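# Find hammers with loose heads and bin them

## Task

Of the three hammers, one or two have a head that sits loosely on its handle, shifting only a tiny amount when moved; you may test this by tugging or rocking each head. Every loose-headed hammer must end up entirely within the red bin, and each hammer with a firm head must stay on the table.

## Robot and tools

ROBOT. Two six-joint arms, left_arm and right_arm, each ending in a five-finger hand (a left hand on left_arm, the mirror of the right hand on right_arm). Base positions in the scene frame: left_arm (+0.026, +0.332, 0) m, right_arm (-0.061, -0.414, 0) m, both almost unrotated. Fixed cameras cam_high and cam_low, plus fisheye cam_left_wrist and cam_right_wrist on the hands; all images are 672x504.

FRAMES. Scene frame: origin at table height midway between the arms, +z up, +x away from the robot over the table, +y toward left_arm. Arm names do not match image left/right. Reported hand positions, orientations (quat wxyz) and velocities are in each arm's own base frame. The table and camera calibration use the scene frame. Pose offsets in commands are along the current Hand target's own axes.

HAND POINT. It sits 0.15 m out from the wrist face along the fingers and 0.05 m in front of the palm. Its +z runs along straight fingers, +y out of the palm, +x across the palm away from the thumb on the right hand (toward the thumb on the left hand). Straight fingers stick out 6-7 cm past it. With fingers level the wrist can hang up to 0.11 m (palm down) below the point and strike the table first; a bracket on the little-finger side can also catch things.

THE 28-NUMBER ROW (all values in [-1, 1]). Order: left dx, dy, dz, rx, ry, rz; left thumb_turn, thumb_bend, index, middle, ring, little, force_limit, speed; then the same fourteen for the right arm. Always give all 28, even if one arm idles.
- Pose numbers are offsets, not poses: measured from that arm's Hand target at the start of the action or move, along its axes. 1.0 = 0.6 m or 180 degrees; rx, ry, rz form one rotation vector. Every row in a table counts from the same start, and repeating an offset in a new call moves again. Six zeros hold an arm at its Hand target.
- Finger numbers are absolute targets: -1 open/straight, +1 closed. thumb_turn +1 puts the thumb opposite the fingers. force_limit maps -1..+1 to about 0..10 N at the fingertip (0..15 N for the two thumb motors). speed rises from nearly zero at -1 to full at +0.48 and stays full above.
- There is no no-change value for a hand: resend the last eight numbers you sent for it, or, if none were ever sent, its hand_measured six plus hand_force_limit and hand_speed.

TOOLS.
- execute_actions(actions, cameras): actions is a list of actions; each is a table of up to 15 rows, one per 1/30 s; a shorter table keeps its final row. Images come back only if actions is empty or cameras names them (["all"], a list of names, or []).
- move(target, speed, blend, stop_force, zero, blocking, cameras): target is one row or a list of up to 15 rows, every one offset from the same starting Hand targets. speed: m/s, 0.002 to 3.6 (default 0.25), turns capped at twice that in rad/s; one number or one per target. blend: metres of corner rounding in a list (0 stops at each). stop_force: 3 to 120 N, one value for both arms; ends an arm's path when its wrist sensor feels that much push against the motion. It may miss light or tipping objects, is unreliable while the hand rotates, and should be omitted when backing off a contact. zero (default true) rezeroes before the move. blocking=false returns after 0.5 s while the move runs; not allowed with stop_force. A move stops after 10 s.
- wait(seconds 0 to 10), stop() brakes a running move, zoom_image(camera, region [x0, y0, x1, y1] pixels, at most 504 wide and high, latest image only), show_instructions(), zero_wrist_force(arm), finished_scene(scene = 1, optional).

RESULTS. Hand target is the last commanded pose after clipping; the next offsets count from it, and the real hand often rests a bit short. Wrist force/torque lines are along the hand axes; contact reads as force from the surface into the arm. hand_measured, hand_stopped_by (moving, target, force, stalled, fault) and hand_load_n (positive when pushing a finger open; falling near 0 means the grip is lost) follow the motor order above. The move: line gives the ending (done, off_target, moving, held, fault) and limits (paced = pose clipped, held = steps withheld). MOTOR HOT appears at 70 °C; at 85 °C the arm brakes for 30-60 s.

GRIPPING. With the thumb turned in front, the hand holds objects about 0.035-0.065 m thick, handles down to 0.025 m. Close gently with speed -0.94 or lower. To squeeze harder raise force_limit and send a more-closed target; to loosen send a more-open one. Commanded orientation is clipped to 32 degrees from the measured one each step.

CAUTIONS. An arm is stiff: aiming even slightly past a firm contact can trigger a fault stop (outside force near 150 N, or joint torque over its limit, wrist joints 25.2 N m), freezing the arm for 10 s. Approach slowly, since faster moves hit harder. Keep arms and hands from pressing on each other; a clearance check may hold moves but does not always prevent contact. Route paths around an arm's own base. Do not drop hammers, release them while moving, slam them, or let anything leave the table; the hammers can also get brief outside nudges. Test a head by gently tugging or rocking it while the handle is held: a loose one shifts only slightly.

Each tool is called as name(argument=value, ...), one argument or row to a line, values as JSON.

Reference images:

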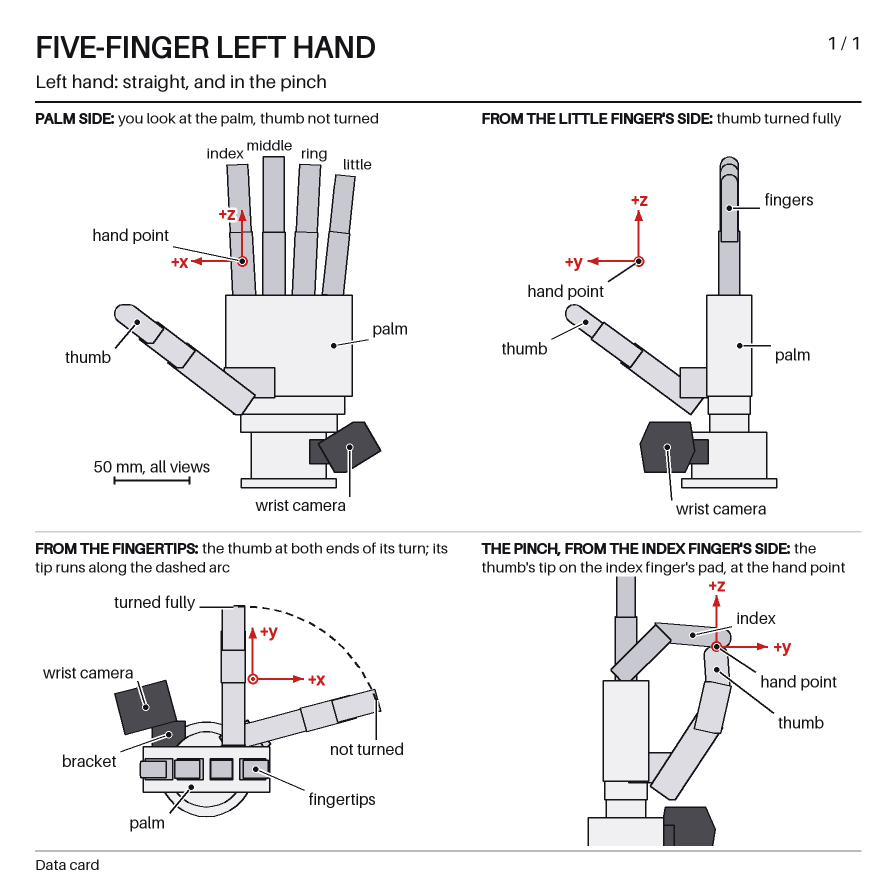

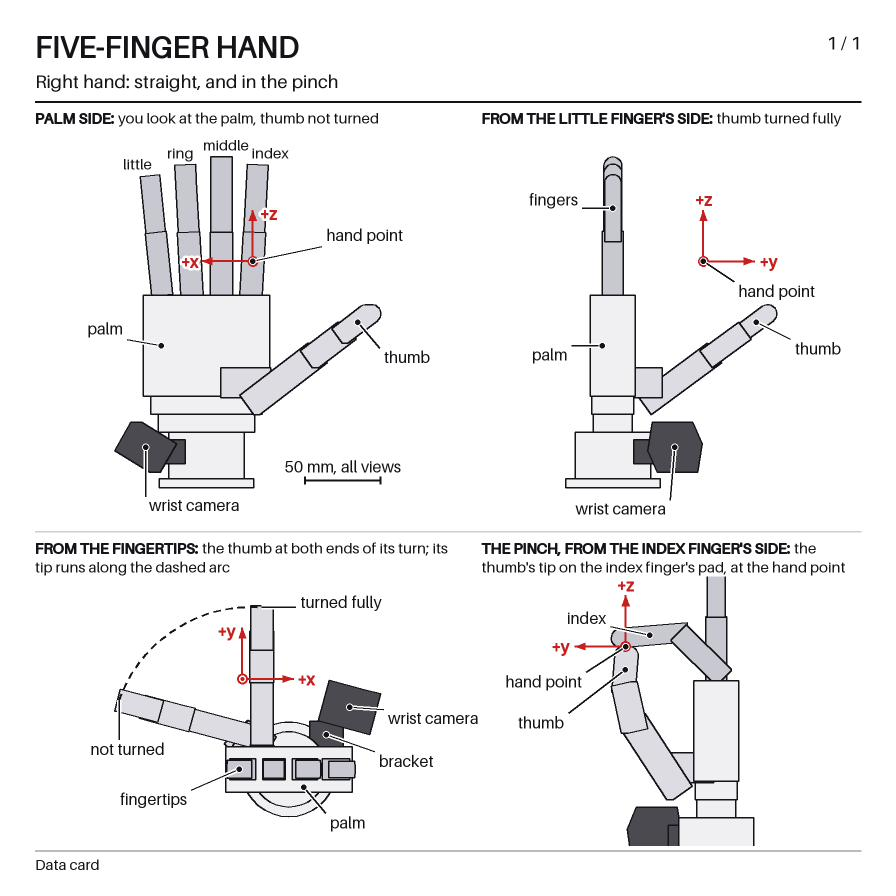

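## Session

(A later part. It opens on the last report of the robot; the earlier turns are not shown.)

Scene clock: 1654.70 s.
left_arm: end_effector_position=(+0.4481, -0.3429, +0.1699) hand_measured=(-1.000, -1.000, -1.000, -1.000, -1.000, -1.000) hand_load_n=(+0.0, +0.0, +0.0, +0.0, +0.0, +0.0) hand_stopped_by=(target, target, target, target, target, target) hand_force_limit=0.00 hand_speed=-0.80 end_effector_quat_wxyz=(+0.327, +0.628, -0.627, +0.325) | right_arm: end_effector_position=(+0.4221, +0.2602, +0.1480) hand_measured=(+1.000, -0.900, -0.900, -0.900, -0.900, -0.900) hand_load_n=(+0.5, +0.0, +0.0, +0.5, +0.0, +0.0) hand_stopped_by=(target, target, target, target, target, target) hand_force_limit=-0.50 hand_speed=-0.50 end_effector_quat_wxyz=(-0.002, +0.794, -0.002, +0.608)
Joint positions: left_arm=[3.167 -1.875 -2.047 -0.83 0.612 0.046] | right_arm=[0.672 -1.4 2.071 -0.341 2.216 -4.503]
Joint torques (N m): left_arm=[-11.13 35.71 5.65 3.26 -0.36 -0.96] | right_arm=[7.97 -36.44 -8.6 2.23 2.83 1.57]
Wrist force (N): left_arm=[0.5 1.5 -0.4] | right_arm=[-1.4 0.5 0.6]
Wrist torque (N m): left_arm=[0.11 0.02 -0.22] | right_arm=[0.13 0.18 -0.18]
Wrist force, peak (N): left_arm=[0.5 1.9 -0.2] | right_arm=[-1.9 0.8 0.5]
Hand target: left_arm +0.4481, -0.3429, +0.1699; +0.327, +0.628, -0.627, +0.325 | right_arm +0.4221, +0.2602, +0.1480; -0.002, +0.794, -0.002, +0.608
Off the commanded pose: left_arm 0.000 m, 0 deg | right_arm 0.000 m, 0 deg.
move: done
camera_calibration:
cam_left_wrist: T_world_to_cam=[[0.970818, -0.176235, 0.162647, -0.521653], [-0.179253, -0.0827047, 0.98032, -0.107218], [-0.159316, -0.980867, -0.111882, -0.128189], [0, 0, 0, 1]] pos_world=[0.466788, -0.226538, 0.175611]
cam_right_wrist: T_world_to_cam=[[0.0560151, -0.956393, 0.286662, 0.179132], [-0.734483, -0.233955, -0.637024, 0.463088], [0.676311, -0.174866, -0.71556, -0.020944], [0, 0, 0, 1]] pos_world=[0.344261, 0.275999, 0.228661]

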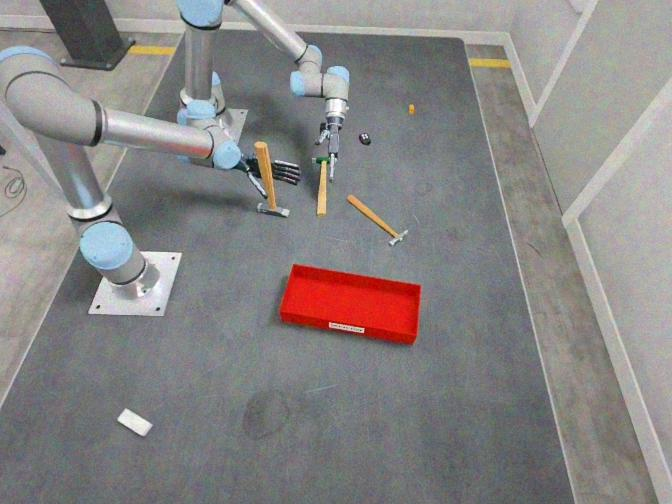

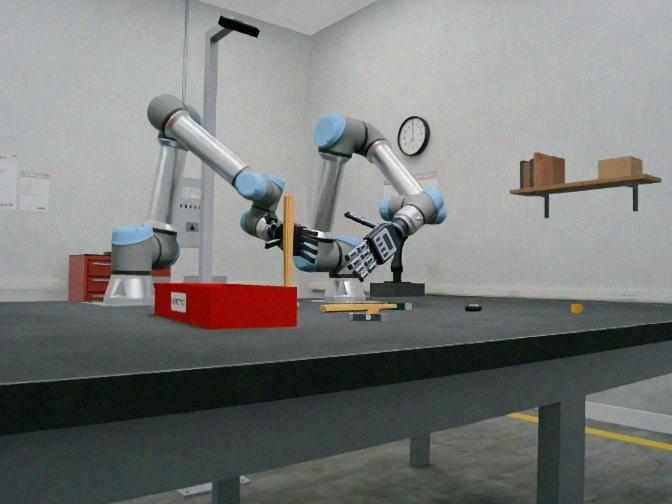

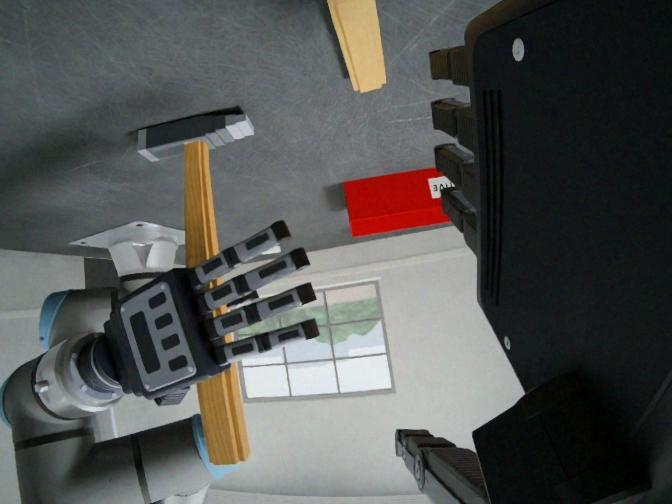

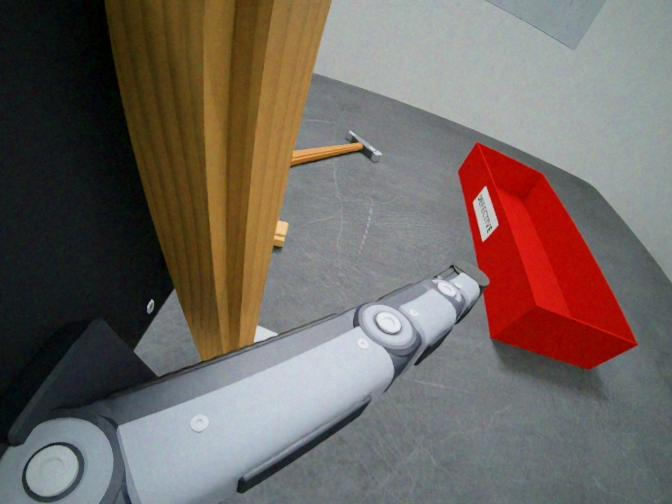

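move(
  target=[
    [0,0,0,0,0,0,-1,-1,-1,-1,-1,-1,0,-0.8, 0,0,0.06,0,0,0,1,-1,-1,-1,-1,-1,-0.5,-0.5],
    [0,0,0,0,0,0,-1,-1,-1,-1,-1,-1,0,-0.8, 0,-0.02,0.06,0,0,0,1,-1,-1,-1,-1,-1,-0.5,-0.5],
  ],
  speed=0.05,
  cameras=["cam_high","cam_left_wrist","cam_right_wrist"],
)

zoom_image(
  camera="cam_left_wrist",
  region=[130, 95, 270, 200],
)

Scene clock: 1685.30 s.
left_arm: end_effector_position=(+0.4481, -0.3429, +0.1699) hand_measured=(-1.000, -1.000, -1.000, -1.000, -1.000, -1.000) hand_load_n=(+0.0, +0.0, +0.0, +0.0, +0.0, +0.0) hand_stopped_by=(target, target, target, target, target, target) hand_force_limit=0.00 hand_speed=-0.80 end_effector_quat_wxyz=(+0.327, +0.628, -0.627, +0.325) | right_arm: end_effector_position=(+0.4569, +0.2722, +0.1387) hand_measured=(+1.000, -1.000, -1.000, -1.000, -1.000, -1.000) hand_load_n=(+0.5, +0.0, +0.0, +0.0, +0.0, +0.0) hand_stopped_by=(target, target, target, target, target, target) hand_force_limit=-0.50 hand_speed=-0.50 end_effector_quat_wxyz=(-0.002, +0.794, -0.002, +0.608)
Joint positions: left_arm=[3.167 -1.875 -2.047 -0.83 0.612 0.046] | right_arm=[0.64 -1.324 2.003 -0.356 2.186 -4.516]
Joint torques (N m): left_arm=[-10.31 35.76 5.21 3.18 -0.41 -0.97] | right_arm=[8.64 -16.34 -24.71 2.28 2.64 1.59]
Wrist force (N): left_arm=[0.2 1.5 -0.1] | right_arm=[-1.3 0.6 0.6]
Wrist torque (N m): left_arm=[0.10 0.08 -0.24] | right_arm=[0.13 0.15 -0.17]
Wrist force, peak (N): left_arm=[0.5 1.8 -0.4] | right_arm=[-1.7 0.7 0.8]
Hand target: left_arm +0.4481, -0.3429, +0.1699; +0.327, +0.628, -0.627, +0.325 | right_arm +0.4569, +0.2722, +0.1387; -0.002, +0.794, -0.002, +0.608
Off the commanded pose: left_arm 0.000 m, 0 deg | right_arm 0.000 m, 0 deg.
move: done
camera_calibration:
cam_left_wrist: T_world_to_cam=[[0.970818, -0.176235, 0.162647, -0.521653], [-0.179253, -0.0827047, 0.98032, -0.107218], [-0.159316, -0.980867, -0.111882, -0.128189], [0, 0, 0, 1]] pos_world=[0.466788, -0.226538, 0.175611]
cam_right_wrist: T_world_to_cam=[[0.0559948, -0.956399, 0.286645, 0.191214], [-0.734485, -0.233929, -0.637032, 0.485566], [0.676311, -0.174866, -0.71556, -0.0489818], [0, 0, 0, 1]] pos_world=[0.379061, 0.287899, 0.219461]
Images, in order (width x height): cam_high 672x504, cam_left_wrist 672x504, cam_right_wrist 672x504.

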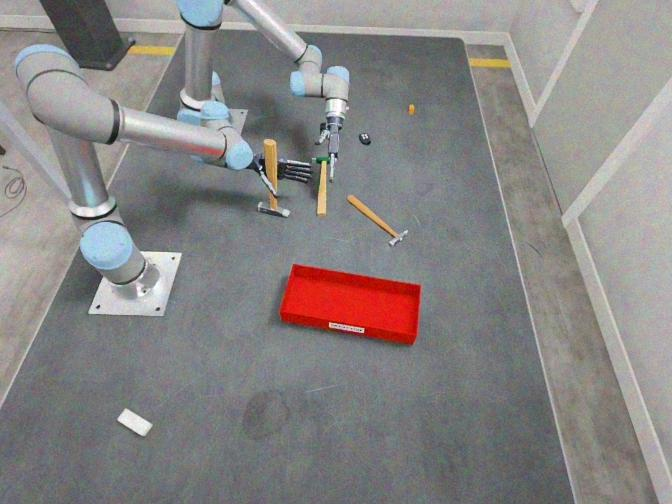

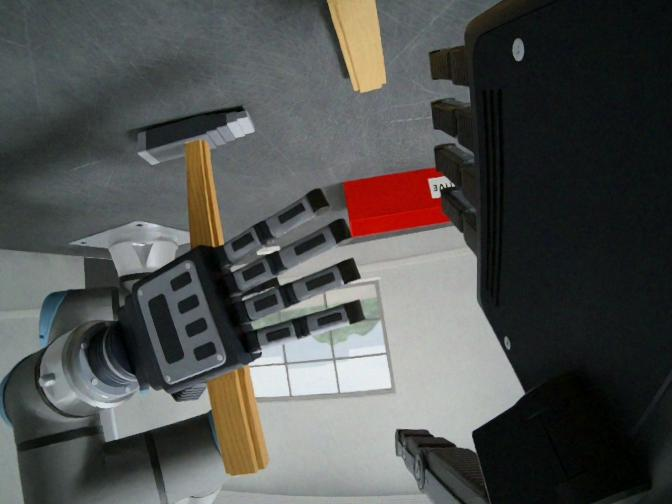

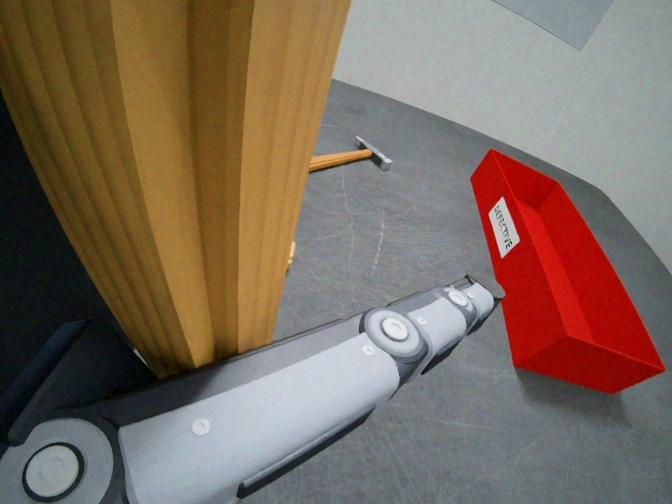

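Scaled by 3.600 from the camera's 672x504 image, which has a finer 960x720 frame.

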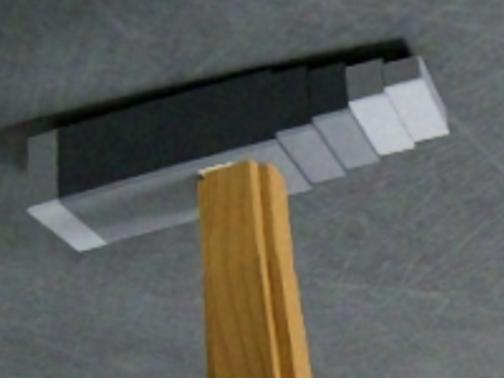

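move(
  target=[0,0,0,0,0,0,-1,-1,-1,-1,-1,-1,0,-0.8, 0,0,-0.06,0,0,0,1,-1,-1,-1,-1,-1,-0.5,-0.5],
  speed=0.05,
  cameras=["cam_high","cam_left_wrist","cam_right_wrist"],
)

zoom_image(
  camera="cam_left_wrist",
  region=[130, 95, 270, 200],
)

Scene clock: 1694.07 s.
left_arm: end_effector_position=(+0.4481, -0.3429, +0.1699) hand_measured=(-1.000, -1.000, -1.000, -1.000, -1.000, -1.000) hand_load_n=(+0.0, +0.0, +0.0, +0.0, +0.0, +0.0) hand_stopped_by=(target, target, target, target, target, target) hand_force_limit=0.00 hand_speed=-0.80 end_effector_quat_wxyz=(+0.327, +0.628, -0.627, +0.325) | right_arm: end_effector_position=(+0.4222, +0.2722, +0.1481) hand_measured=(+1.000, -1.000, -1.000, -1.000, -1.000, -1.000) hand_load_n=(+0.5, +0.0, +0.0, +0.0, +0.0, +0.0) hand_stopped_by=(target, target, target, target, target, target) hand_force_limit=-0.50 hand_speed=-0.50 end_effector_quat_wxyz=(-0.002, +0.794, -0.002, +0.608)
Joint positions: left_arm=[3.167 -1.875 -2.047 -0.83 0.612 0.046] | right_arm=[0.698 -1.375 2.041 -0.328 2.241 -4.492]
Joint torques (N m): left_arm=[-10.26 35.51 5.59 2.94 -0.59 -0.9] | right_arm=[9.09 -38.29 -7.26 2.32 2.78 1.34]
Wrist force (N): left_arm=[0.4 1.4 -0.2] | right_arm=[-1.3 0.6 0.7]
Wrist torque (N m): left_arm=[0.08 0.05 -0.22] | right_arm=[0.14 0.16 -0.17]
Wrist force, peak (N): left_arm=[0.6 1.7 -0.1] | right_arm=[-1.4 1.0 1.0]
Hand target: left_arm +0.4481, -0.3429, +0.1699; +0.327, +0.628, -0.627, +0.325 | right_arm +0.4221, +0.2722, +0.1481; -0.002, +0.794, -0.002, +0.608
Off the commanded pose: left_arm 0.000 m, 0 deg | right_arm 0.000 m, 0 deg.
move: done
camera_calibration:
cam_left_wrist: T_world_to_cam=[[0.970818, -0.176235, 0.162647, -0.521653], [-0.179253, -0.0827047, 0.98032, -0.107218], [-0.159316, -0.980867, -0.111882, -0.128189], [0, 0, 0, 1]] pos_world=[0.466788, -0.226538, 0.175611]
cam_right_wrist: T_world_to_cam=[[0.0560151, -0.956393, 0.286662, 0.190574], [-0.734483, -0.233955, -0.637024, 0.466033], [0.676311, -0.174866, -0.71556, -0.0188417], [0, 0, 0, 1]] pos_world=[0.344361, 0.287999, 0.228761]
Images, in order (width x height): cam_high 672x504, cam_left_wrist 672x504, cam_right_wrist 672x504.

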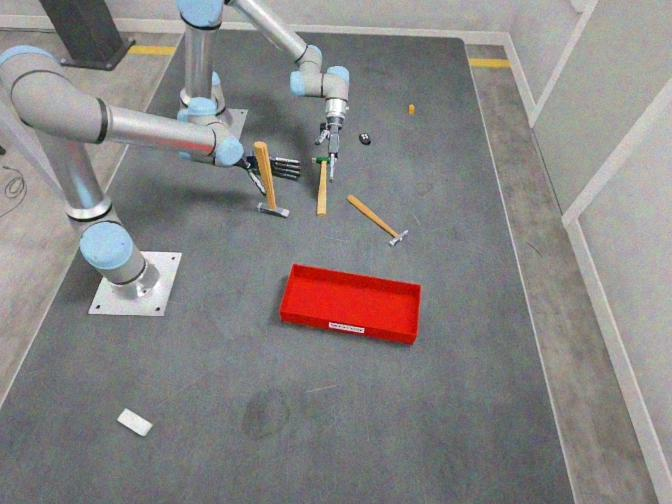

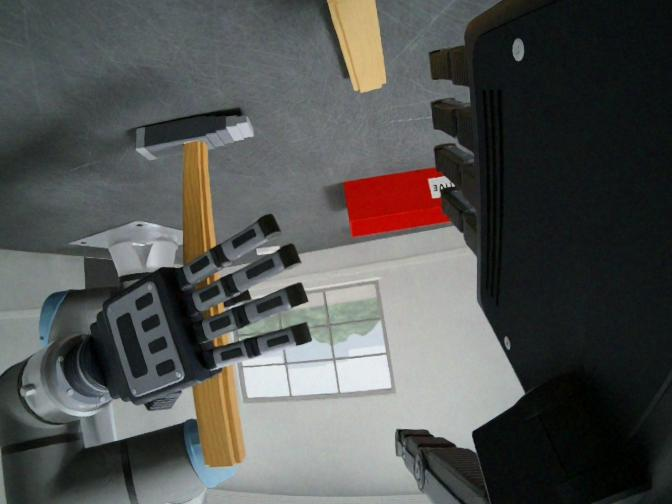

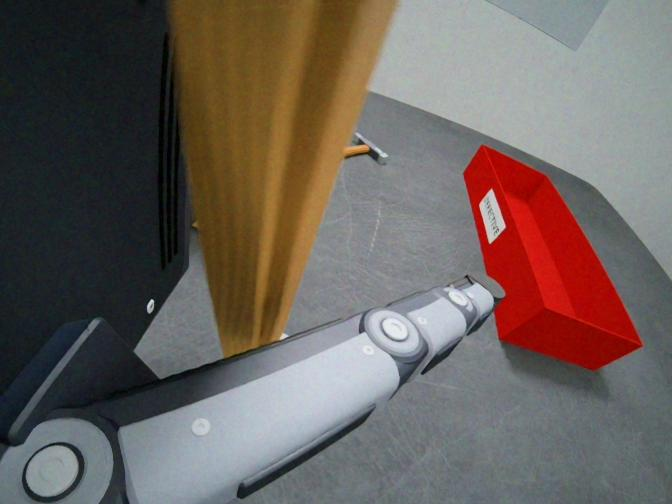

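Scaled by 3.600 from the camera's 672x504 image, which has a finer 960x720 frame.

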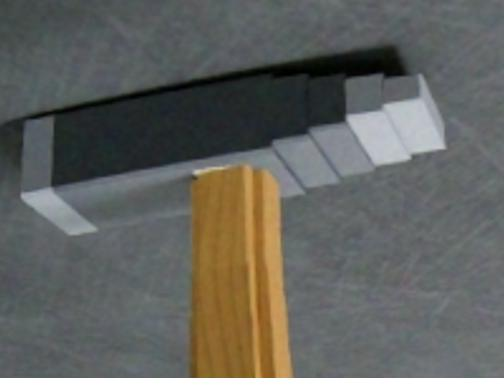

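wait(
  seconds=0.5,
  cameras=["cam_left_wrist","cam_right_wrist"],
)

zoom_image(
  camera="cam_left_wrist",
  region=[130, 95, 270, 200],
)

Scene clock: 1704.63 s.
left_arm: end_effector_position=(+0.4481, -0.3429, +0.1699) hand_measured=(-1.000, -1.000, -1.000, -1.000, -1.000, -1.000) hand_load_n=(+0.0, +0.0, +0.0, -0.5, +0.0, +0.0) hand_stopped_by=(target, target, target, target, target, target) hand_force_limit=0.00 hand_speed=-0.80 end_effector_quat_wxyz=(+0.327, +0.628, -0.627, +0.325) | right_arm: end_effector_position=(+0.4221, +0.2722, +0.1481) hand_measured=(+1.000, -1.000, -1.000, -1.000, -1.000, -1.000) hand_load_n=(+0.0, +0.0, +0.0, +0.0, +0.0, +0.0) hand_stopped_by=(target, target, target, target, target, target) hand_force_limit=-0.50 hand_speed=-0.50 end_effector_quat_wxyz=(-0.002, +0.794, -0.002, +0.608)
Joint positions: left_arm=[3.167 -1.875 -2.047 -0.83 0.612 0.046] | right_arm=[0.698 -1.375 2.041 -0.328 2.241 -4.492]
Joint torques (N m): left_arm=[-9.89 35.6 5.21 2.8 -0.7 -0.77] | right_arm=[8.45 -39.25 -7.75 2.27 2.53 1.61]
Wrist force (N): left_arm=[0.4 1.5 -0.3] | right_arm=[-1.4 0.8 0.7]
Wrist torque (N m): left_arm=[0.10 0.04 -0.22] | right_arm=[0.17 0.18 -0.17]
Wrist force, peak (N): left_arm=[0.5 1.8 -0.1] | right_arm=[-1.6 0.8 1.0]
Hand target: left_arm +0.4481, -0.3429, +0.1699; +0.327, +0.628, -0.627, +0.325 | right_arm +0.4221, +0.2722, +0.1481; -0.002, +0.794, -0.002, +0.608
Off the commanded pose: left_arm 0.000 m, 0 deg | right_arm 0.000 m, 0 deg.
wait: 0.50 s; at rest from the start
camera_calibration:
cam_left_wrist: T_world_to_cam=[[0.970818, -0.176235, 0.162647, -0.521653], [-0.179253, -0.0827047, 0.98032, -0.107218], [-0.159316, -0.980867, -0.111882, -0.128189], [0, 0, 0, 1]] pos_world=[0.466788, -0.226538, 0.175611]
cam_right_wrist: T_world_to_cam=[[0.0560151, -0.956393, 0.286662, 0.190574], [-0.734483, -0.233955, -0.637024, 0.466033], [0.676311, -0.174866, -0.71556, -0.0188417], [0, 0, 0, 1]] pos_world=[0.344361, 0.287999, 0.228761]
Images, in order (width x height): cam_left_wrist 672x504, cam_right_wrist 672x504.

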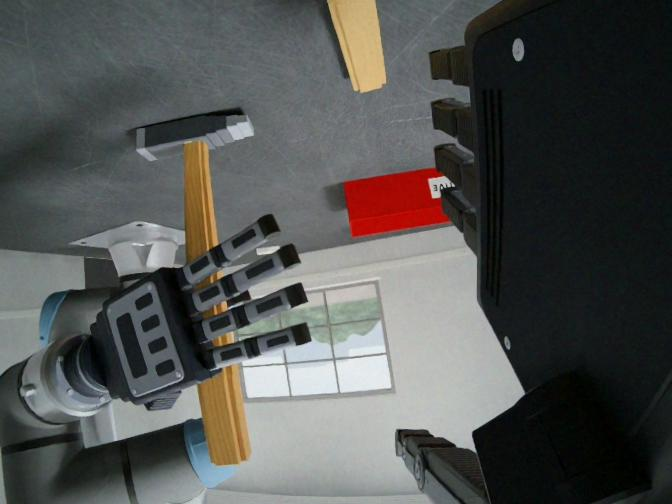

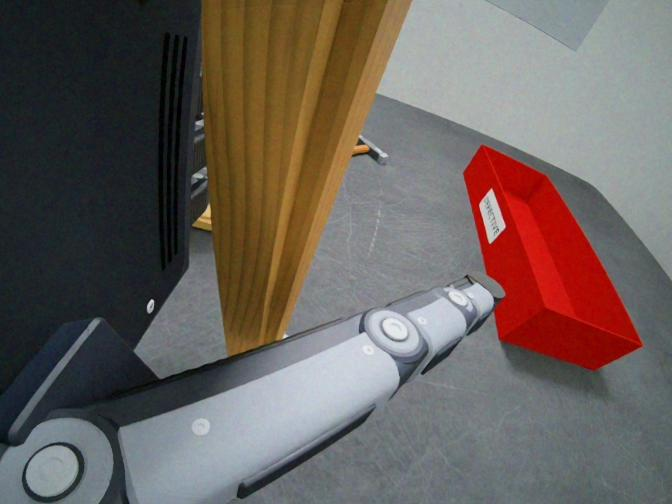

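Scaled by 3.600 from the camera's 672x504 image, which has a finer 960x720 frame.

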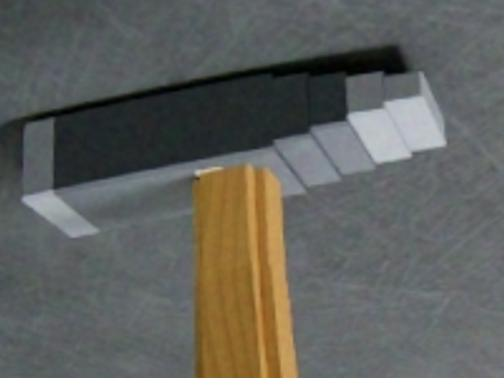

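move(
  target=[
    [0,0,0,0,0,0,-1,-1,-1,-1,-1,-1,0,-0.8, -0.0122,-0.025,-0.045,0,0.111,0,1,-1,-1,-1,-1,-1,-0.5,-0.5],
    [0,0,0,0,0,0,-1,-1,-1,-1,-1,-1,0,-0.8, -0.1586,-0.025,-0.0054,0,0.111,0,1,-1,-1,-1,-1,-1,-0.5,-0.5],
  ],
  speed=0.08,
  stop_force=5,
  cameras=["cam_high","cam_left_wrist","cam_right_wrist","cam_low"],
)

Scene clock: 1742.70 s.
left_arm: end_effector_position=(+0.4481, -0.3429, +0.1699) hand_measured=(-1.000, -1.000, -1.000, -1.000, -1.000, -1.000) hand_load_n=(+0.0, +0.0, +0.0, -0.5, +0.0, +0.0) hand_stopped_by=(target, target, target, target, target, target) hand_force_limit=0.00 hand_speed=-0.80 end_effector_quat_wxyz=(+0.327, +0.628, -0.627, +0.325) | right_arm: end_effector_position=(+0.3943, +0.2878, +0.0571) hand_measured=(+1.000, -1.000, -1.000, -1.000, -1.000, -1.000) hand_load_n=(+0.0, +0.0, +0.0, +0.0, +0.0, +0.0) hand_stopped_by=(target, target, target, target, target, target) hand_force_limit=-0.50 hand_speed=-0.50 end_effector_quat_wxyz=(-0.001, +0.676, -0.003, +0.737)
Joint positions: left_arm=[3.167 -1.875 -2.047 -0.83 0.612 0.046] | right_arm=[0.821 -1.065 2.289 -1.35 2.39 -4.8]
Joint torques (N m): left_arm=[-9.78 35.41 5.6 2.71 -0.8 -0.68] | right_arm=[-2.95 -18.98 -17 -3.74 -2.17 -2.23]
Wrist force (N): left_arm=[0.2 1.5 -0.2] | right_arm=[-1.2 0.4 0.4]
Wrist torque (N m): left_arm=[0.10 0.07 -0.24] | right_arm=[0.15 0.17 0.00]
Wrist force, peak (N): left_arm=[0.4 1.7 -0.2] | right_arm=[-1.8 0.9 0.4]
Hand target: left_arm +0.4481, -0.3429, +0.1699; +0.327, +0.628, -0.627, +0.325 | right_arm +0.3943, +0.2878, +0.0571; -0.001, +0.676, -0.003, +0.737
Off the commanded pose: left_arm 0.000 m, 0 deg | right_arm 0.000 m, 0 deg.
move: done
camera_calibration:
cam_left_wrist: T_world_to_cam=[[0.970818, -0.176235, 0.162647, -0.521653], [-0.179253, -0.0827047, 0.98032, -0.107218], [-0.159316, -0.980867, -0.111882, -0.128189], [0, 0, 0, 1]] pos_world=[0.466788, -0.226538, 0.175611]
cam_right_wrist: T_world_to_cam=[[-0.0470847, -0.956218, 0.288843, 0.273505], [-0.473126, -0.233321, -0.849537, 0.300172], [0.879735, -0.176659, -0.441426, -0.157751], [0, 0, 0, 1]] pos_world=[0.293676, 0.303698, 0.106372]

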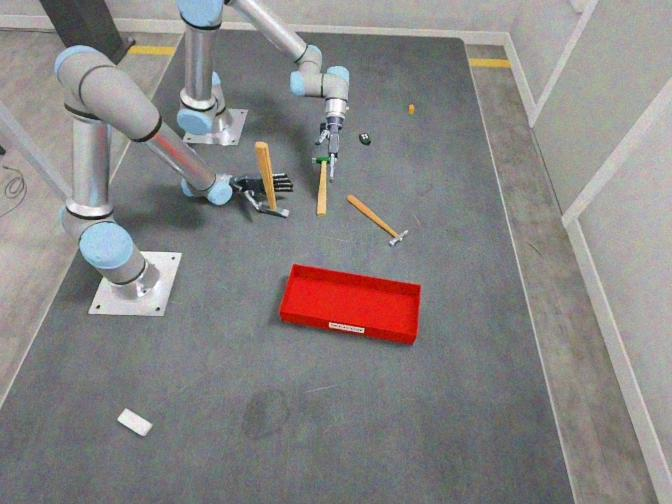

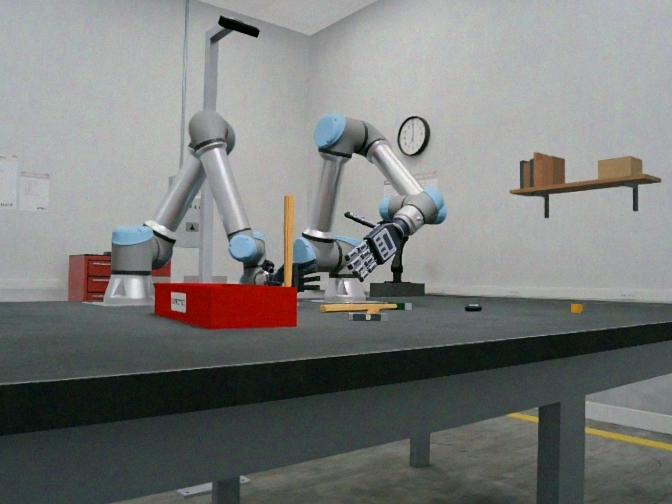

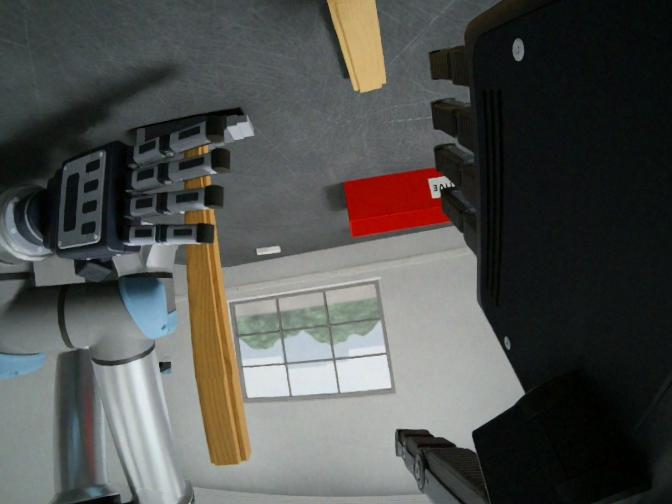

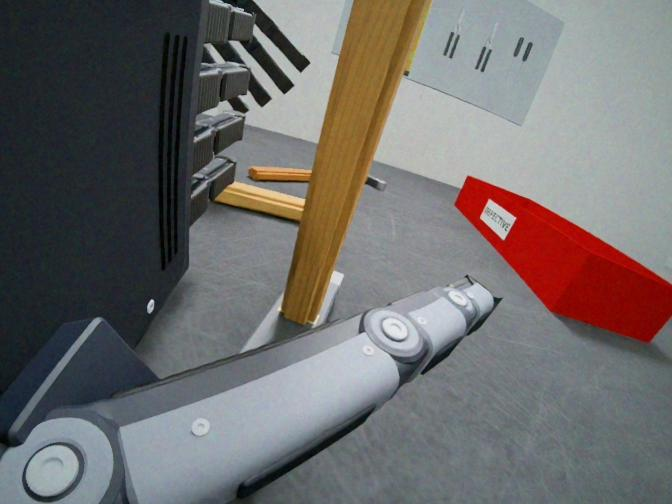

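move(
  target=[
    [0,0,0,0,0,0,-1,-1,-1,-1,-1,-1,0,-0.8, 0,-0.007,-0.013,0,0,0,1,-1,-1,-1,-1,-1,-0.5,-0.5],
    [0,0,0,0,0,0,-1,-1,-1,-1,-1,-1,0,-0.8, 0,-0.007,-0.013,0,0,0,1,-0.55,-0.4,-0.4,-0.4,-0.4,0,-0.5],
    [0,0,0,0,0,0,-1,-1,-1,-1,-1,-1,0,-0.8, 0,-0.007,-0.013,0,0,0,1,-0.55,0.3,0.3,-0.4,-0.4,0,-0.7],
    [0,0,0,0,0,0,-1,-1,-1,-1,-1,-1,0,-0.8, 0,-0.007,-0.013,0,0,0,1,-0.35,0.5,0.5,-0.4,-0.4,0.3,-0.8],
  ],
  speed=0.05,
  cameras=["cam_high","cam_left_wrist","cam_right_wrist"],
)

Scene clock: 1775.47 s.
left_arm: end_effector_position=(+0.4481, -0.3429, +0.1699) hand_measured=(-1.000, -1.000, -1.000, -1.000, -1.000, -1.000) hand_load_n=(+0.0, +0.0, +0.0, +0.0, +0.0, +0.0) hand_stopped_by=(target, target, target, target, target, target) hand_force_limit=0.00 hand_speed=-0.80 end_effector_quat_wxyz=(+0.327, +0.628, -0.627, +0.325) | right_arm: end_effector_position=(+0.3865, +0.2920, +0.0565) hand_measured=(+1.000, -0.352, +0.500, +0.332, -0.400, -0.400) hand_load_n=(+0.0, +3.5, +1.0, +11.0, +0.0, +0.0) hand_stopped_by=(target, target, target, force, target, target) hand_force_limit=0.30 hand_speed=-0.80 end_effector_quat_wxyz=(-0.001, +0.676, -0.003, +0.737)
Joint positions: left_arm=[3.167 -1.875 -2.047 -0.83 0.612 0.046] | right_arm=[0.845 -1.062 2.286 -1.354 2.414 -4.804]
Joint torques (N m): left_arm=[-9.27 35.44 5.2 2.47 -0.91 -0.7] | right_arm=[7.44 -19.76 -10.49 0.83 -2.27 -2.07]
Wrist force (N): left_arm=[0.4 1.2 0.1] | right_arm=[-1.0 1.3 0.9]
Wrist torque (N m): left_arm=[0.05 0.05 -0.21] | right_arm=[0.20 0.16 0.03]
Wrist force, peak (N): left_arm=[0.4 1.8 -0.3] | right_arm=[-2.3 0.1 3.1]
Hand target: left_arm +0.4481, -0.3429, +0.1699; +0.327, +0.628, -0.627, +0.325 | right_arm +0.3865, +0.2920, +0.0564; -0.001, +0.676, -0.003, +0.737
Off the commanded pose: left_arm 0.000 m, 0 deg | right_arm 0.000 m, 0 deg.
move: done
camera_calibration:
cam_left_wrist: T_world_to_cam=[[0.970818, -0.176235, 0.162647, -0.521653], [-0.179253, -0.0827047, 0.98032, -0.107218], [-0.159316, -0.980867, -0.111882, -0.128189], [0, 0, 0, 1]] pos_world=[0.466788, -0.226538, 0.175611]
cam_right_wrist: T_world_to_cam=[[-0.0472395, -0.956219, 0.288816, 0.277499], [-0.473068, -0.233239, -0.849592, 0.296854], [0.879758, -0.176764, -0.441339, -0.150422], [0, 0, 0, 1]] pos_world=[0.285876, 0.307998, 0.105672]
Images, in order (width x height): cam_high 672x504, cam_left_wrist 672x504, cam_right_wrist 672x504.

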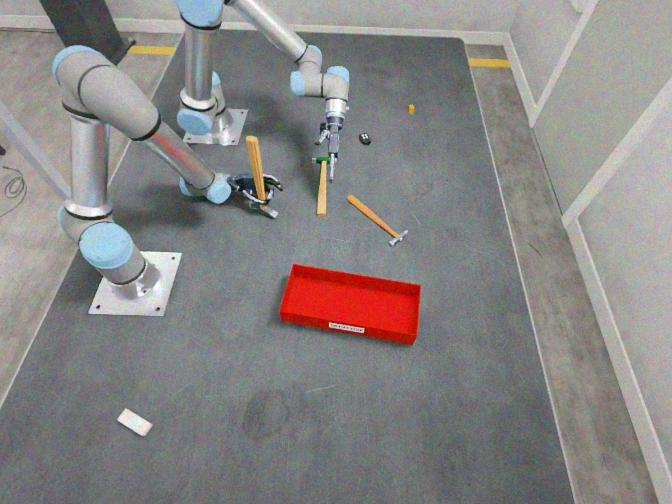

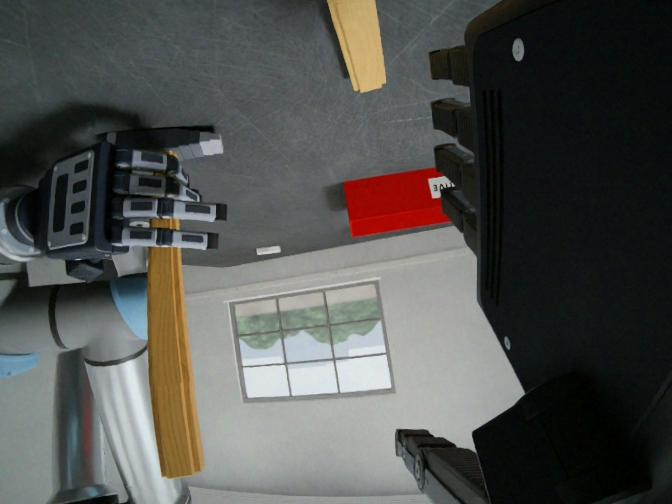

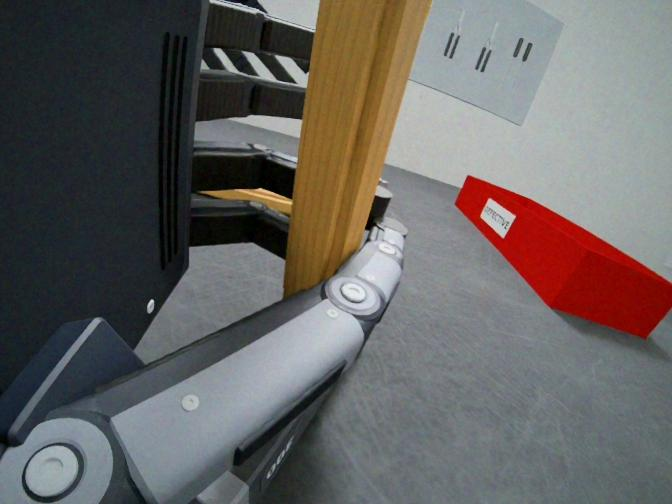

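move(
  target=[
    [0,0,0,0,0,0,-1,-1,-1,-1,-1,-1,0,-0.8, 0,0,0,0,0,0,1,-0.35,0.7,0.5,0.3,-0.4,0.0,-0.8],
    [0,0,0,0,0,0,-1,-1,-1,-1,-1,-1,0,-0.8, 0.08,0,0,0,0,0,1,-0.35,0.7,0.5,0.3,-0.4,0.0,-0.8],
  ],
  speed=0.04,
  cameras=["cam_high","cam_left_wrist","cam_right_wrist"],
)

Scene clock: 1786.00 s.
left_arm: end_effector_position=(+0.4481, -0.3429, +0.1699) hand_measured=(-1.000, -1.000, -1.000, -1.000, -1.000, -1.000) hand_load_n=(+0.0, -0.5, +0.0, +0.0, +0.0, +0.0) hand_stopped_by=(target, target, target, target, target, target) hand_force_limit=0.00 hand_speed=-0.80 end_effector_quat_wxyz=(+0.327, +0.628, -0.627, +0.325) | right_arm: end_effector_position=(+0.3824, +0.2917, +0.1042) hand_measured=(+1.000, -0.352, +0.516, +0.332, +0.300, -0.400) hand_load_n=(+0.0, +4.0, +2.0, +10.0, +0.0, +0.0) hand_stopped_by=(target, target, force, force, target, target) hand_force_limit=0.00 hand_speed=-0.80 end_effector_quat_wxyz=(-0.001, +0.676, -0.003, +0.737)
Joint positions: left_arm=[3.167 -1.875 -2.047 -0.83 0.612 0.046] | right_arm=[0.853 -1.2 2.282 -1.212 2.422 -4.806]
Joint torques (N m): left_arm=[-9.66 35.08 5.99 2.52 -0.98 -0.61] | right_arm=[8.54 -39.68 -20.22 1.04 2.15 1.35]
Wrist force (N): left_arm=[0.3 1.3 -0.1] | right_arm=[-2.1 1.2 0.9]
Wrist torque (N m): left_arm=[0.07 0.06 -0.23] | right_arm=[0.20 0.22 0.03]
Wrist force, peak (N): left_arm=[0.5 1.7 -0.6] | right_arm=[-2.4 1.4 1.3]
Hand target: left_arm +0.4481, -0.3429, +0.1699; +0.327, +0.628, -0.627, +0.325 | right_arm +0.3824, +0.2917, +0.1043; -0.001, +0.676, -0.003, +0.737
Off the commanded pose: left_arm 0.000 m, 0 deg | right_arm 0.000 m, 0 deg.
move: done
camera_calibration:
cam_left_wrist: T_world_to_cam=[[0.970818, -0.176235, 0.162647, -0.521653], [-0.179253, -0.0827047, 0.98032, -0.107218], [-0.159316, -0.980867, -0.111882, -0.128189], [0, 0, 0, 1]] pos_world=[0.466788, -0.226538, 0.175611]
cam_right_wrist: T_world_to_cam=[[-0.0471944, -0.956196, 0.288897, 0.263181], [-0.473072, -0.233331, -0.849564, 0.33548], [0.879759, -0.176764, -0.441338, -0.125772], [0, 0, 0, 1]] pos_world=[0.281776, 0.307698, 0.153472]
Images, in order (width x height): cam_high 672x504, cam_left_wrist 672x504, cam_right_wrist 672x504.

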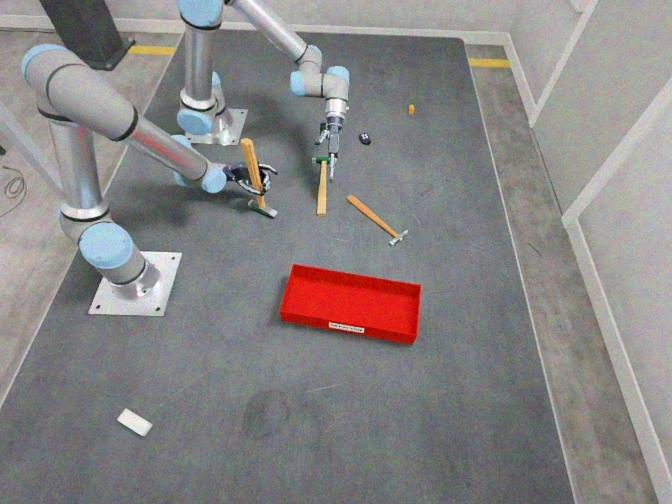

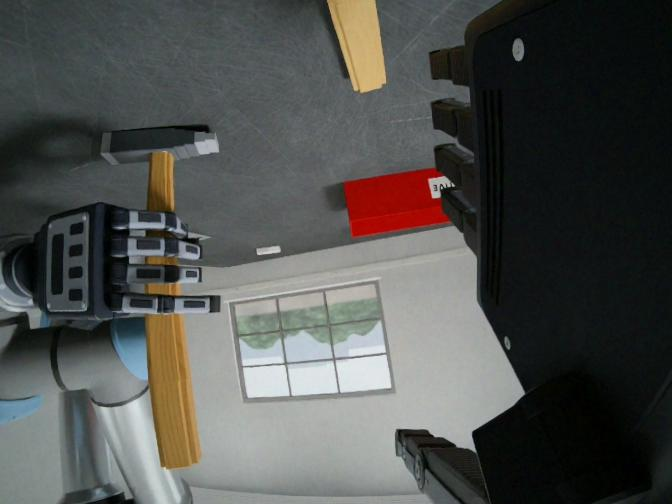

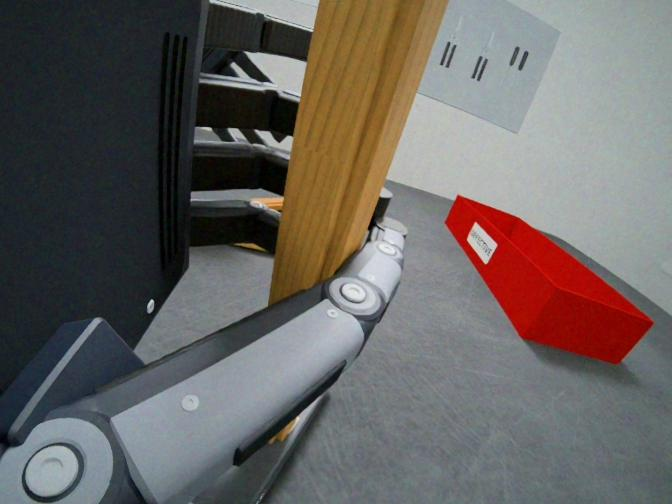

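zoom_image(
  camera="cam_left_wrist",
  region=[90, 95, 250, 215],
)

Scaled by 3.150 from the camera's 672x504 image, which has a finer 960x720 frame.

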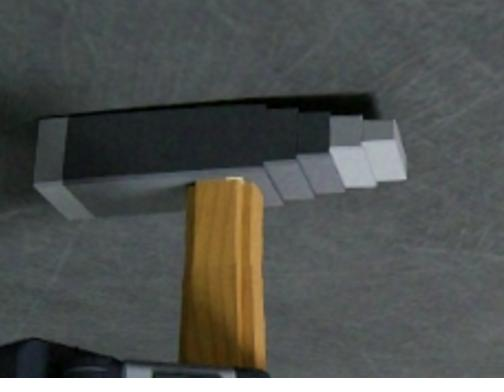

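move(
  target=[
    [0,0,0,0,0,0,-1,-1,-1,-1,-1,-1,0,-0.8, 0,0,0,0,0,0,1,-0.55,-0.2,-0.2,-0.4,-0.4,0.0,-0.7],
    [0,0,0,0,0,0,-1,-1,-1,-1,-1,-1,0,-0.8, -0.08,0,0,0,0,0,1,-0.55,-0.2,-0.2,-0.4,-0.4,0.0,-0.7],
    [0,0,0,0,0,0,-1,-1,-1,-1,-1,-1,0,-0.8, -0.08,0,0,0,0,0,1,-0.55,0.8,0.8,-0.4,-0.4,0.0,-0.7],
    [0,0,0,0,0,0,-1,-1,-1,-1,-1,-1,0,-0.8, -0.08,0,0,0,0,0,1,-0.35,0.9,0.9,-0.4,-0.4,0.5,-0.8],
  ],
  speed=0.05,
  cameras=["cam_high","cam_left_wrist","cam_right_wrist"],
)

Scene clock: 1812.47 s.
left_arm: end_effector_position=(+0.4481, -0.3429, +0.1699) hand_measured=(-1.000, -1.000, -1.000, -1.000, -1.000, -1.000) hand_load_n=(+0.0, +0.0, +0.0, +0.0, +0.0, +0.0) hand_stopped_by=(target, target, target, target, target, target) hand_force_limit=0.00 hand_speed=-0.80 end_effector_quat_wxyz=(+0.327, +0.628, -0.627, +0.325) | right_arm: end_effector_position=(+0.3865, +0.2920, +0.0564) hand_measured=(+1.000, -0.502, +0.900, +0.814, -0.400, -0.400) hand_load_n=(+2.0, +11.5, +1.5, +8.0, -0.5, -0.5) hand_stopped_by=(target, force, target, force, target, target) hand_force_limit=0.50 hand_speed=-0.80 end_effector_quat_wxyz=(-0.001, +0.676, -0.003, +0.737)
Joint positions: left_arm=[3.167 -1.875 -2.047 -0.83 0.612 0.046] | right_arm=[0.845 -1.062 2.286 -1.354 2.414 -4.804]
Joint torques (N m): left_arm=[-9.15 35.26 5.5 2.35 -1.03 -0.55] | right_arm=[-3.1 -20.8 -13.2 -3.08 -0.1 -1.49]
Wrist force (N): left_arm=[0.3 1.5 -0.3] | right_arm=[-1.3 1.3 0.8]
Wrist torque (N m): left_arm=[0.11 0.05 -0.23] | right_arm=[0.22 0.18 -0.13]
Wrist force, peak (N): left_arm=[0.6 1.7 0.0] | right_arm=[-2.5 1.2 1.1]
Hand target: left_arm +0.4481, -0.3429, +0.1699; +0.327, +0.628, -0.627, +0.325 | right_arm +0.3865, +0.2920, +0.0564; -0.001, +0.676, -0.003, +0.737
Off the commanded pose: left_arm 0.000 m, 0 deg | right_arm 0.000 m, 0 deg.
move: done
camera_calibration:
cam_left_wrist: T_world_to_cam=[[0.970818, -0.176235, 0.162647, -0.521653], [-0.179253, -0.0827047, 0.98032, -0.107218], [-0.159316, -0.980867, -0.111882, -0.128189], [0, 0, 0, 1]] pos_world=[0.466788, -0.226538, 0.175611]
cam_right_wrist: T_world_to_cam=[[-0.0471944, -0.956196, 0.288897, 0.27747], [-0.473072, -0.233331, -0.849564, 0.296881], [0.879759, -0.176764, -0.441338, -0.150422], [0, 0, 0, 1]] pos_world=[0.285876, 0.307998, 0.105672]
Images, in order (width x height): cam_high 672x504, cam_left_wrist 672x504, cam_right_wrist 672x504.

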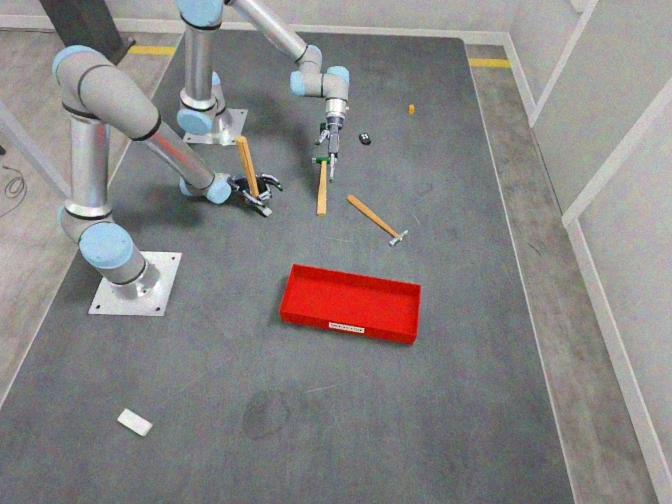

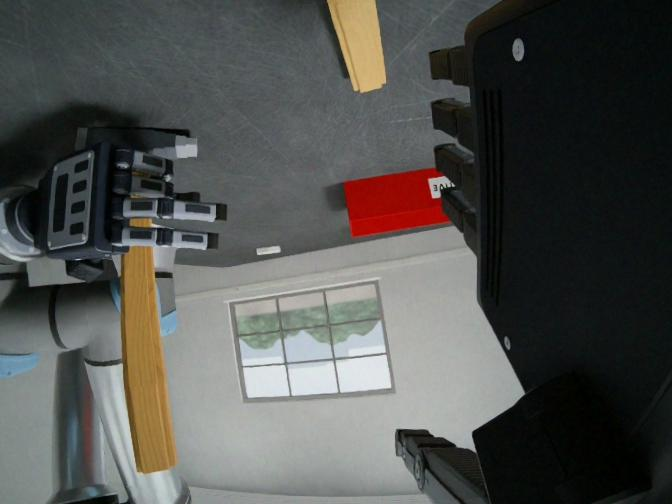

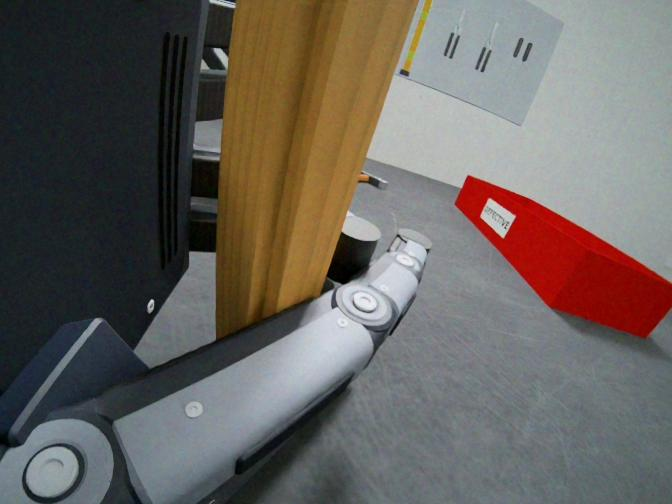

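move(
  target=[
    [0,0,0,0,0,0,-1,-1,-1,-1,-1,-1,0,-0.8, 0,0,0,0,0,0,1,-0.8,-0.5,-0.5,-0.5,-0.5,0.0,-0.6],
    [0,0,0,0,0,0,-1,-1,-1,-1,-1,-1,0,-0.8, 0.005,-0.0267,-0.0573,0,0,0,1,-0.8,-0.5,-0.5,-0.5,-0.5,0.0,-0.7],
  ],
  speed=0.05,
  cameras=["cam_high","cam_left_wrist","cam_right_wrist"],
)

Scene clock: 1828.87 s.
left_arm: end_effector_position=(+0.4481, -0.3429, +0.1699) hand_measured=(-1.000, -1.000, -1.000, -1.000, -1.000, -1.000) hand_load_n=(+0.0, +0.0, +0.0, +0.0, +0.0, +0.0) hand_stopped_by=(target, target, target, target, target, target) hand_force_limit=0.00 hand_speed=-0.80 end_effector_quat_wxyz=(+0.327, +0.628, -0.627, +0.325) | right_arm: end_effector_position=(+0.3521, +0.3081, +0.0566) hand_measured=(+1.000, -0.800, -0.500, -0.500, -0.500, -0.500) hand_load_n=(+0.0, +0.0, -0.5, +0.0, +0.0, +0.0) hand_stopped_by=(target, target, target, target, target, target) hand_force_limit=0.00 hand_speed=-0.70 end_effector_quat_wxyz=(-0.001, +0.676, -0.003, +0.737)
Joint positions: left_arm=[3.167 -1.875 -2.047 -0.83 0.612 0.046] | right_arm=[0.949 -1.058 2.278 -1.367 2.517 -4.827]
Joint torques (N m): left_arm=[-8.97 35.84 5.44 2.26 -1.17 -0.51] | right_arm=[7.13 -18.88 -16.58 -3.64 2.15 -2.39]
Wrist force (N): left_arm=[0.2 1.1 -0.4] | right_arm=[-1.1 0.8 0.4]
Wrist torque (N m): left_arm=[0.06 0.07 -0.22] | right_arm=[0.21 0.17 0.03]
Wrist force, peak (N): left_arm=[0.6 1.7 -0.2] | right_arm=[-1.5 1.4 1.0]
Hand target: left_arm +0.4481, -0.3429, +0.1699; +0.327, +0.628, -0.627, +0.325 | right_arm +0.3521, +0.3081, +0.0566; -0.001, +0.676, -0.003, +0.737
Off the commanded pose: left_arm 0.000 m, 0 deg | right_arm 0.000 m, 0 deg.
move: done
camera_calibration:
cam_left_wrist: T_world_to_cam=[[0.970818, -0.176235, 0.162647, -0.521653], [-0.179253, -0.0827047, 0.98032, -0.107218], [-0.159316, -0.980867, -0.111882, -0.128189], [0, 0, 0, 1]] pos_world=[0.466788, -0.226538, 0.175611]
cam_right_wrist: T_world_to_cam=[[-0.0472141, -0.956223, 0.288804, 0.291136], [-0.473143, -0.233225, -0.849554, 0.28436], [0.87972, -0.176756, -0.441419, -0.117182], [0, 0, 0, 1]] pos_world=[0.251376, 0.323998, 0.105772]
Images, in order (width x height): cam_high 672x504, cam_left_wrist 672x504, cam_right_wrist 672x504.

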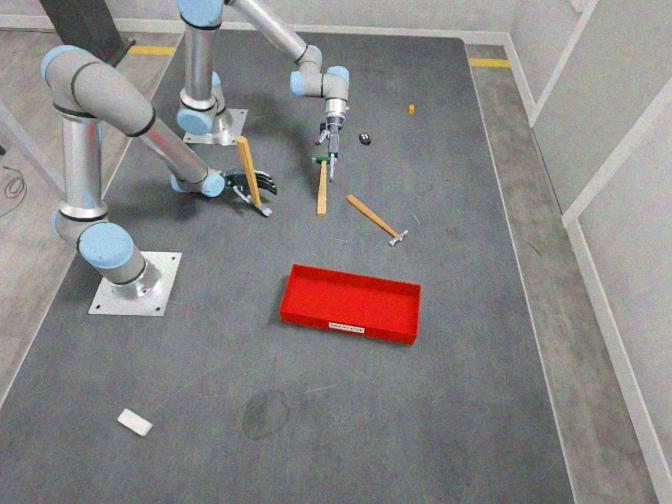

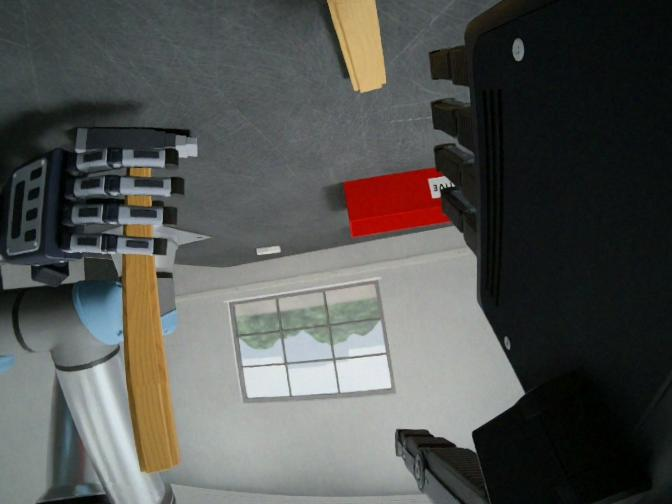

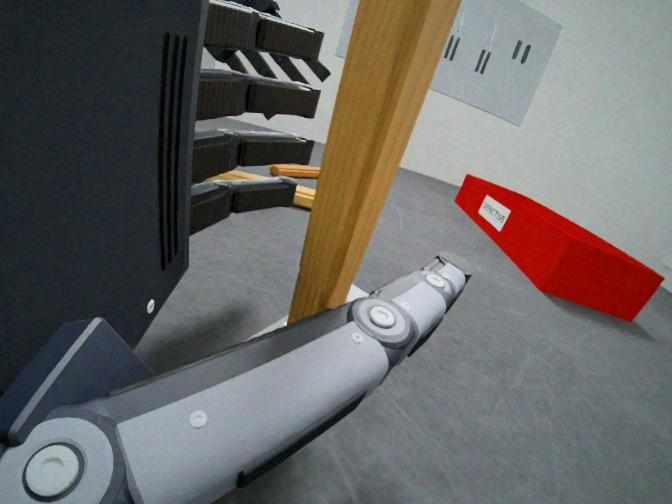

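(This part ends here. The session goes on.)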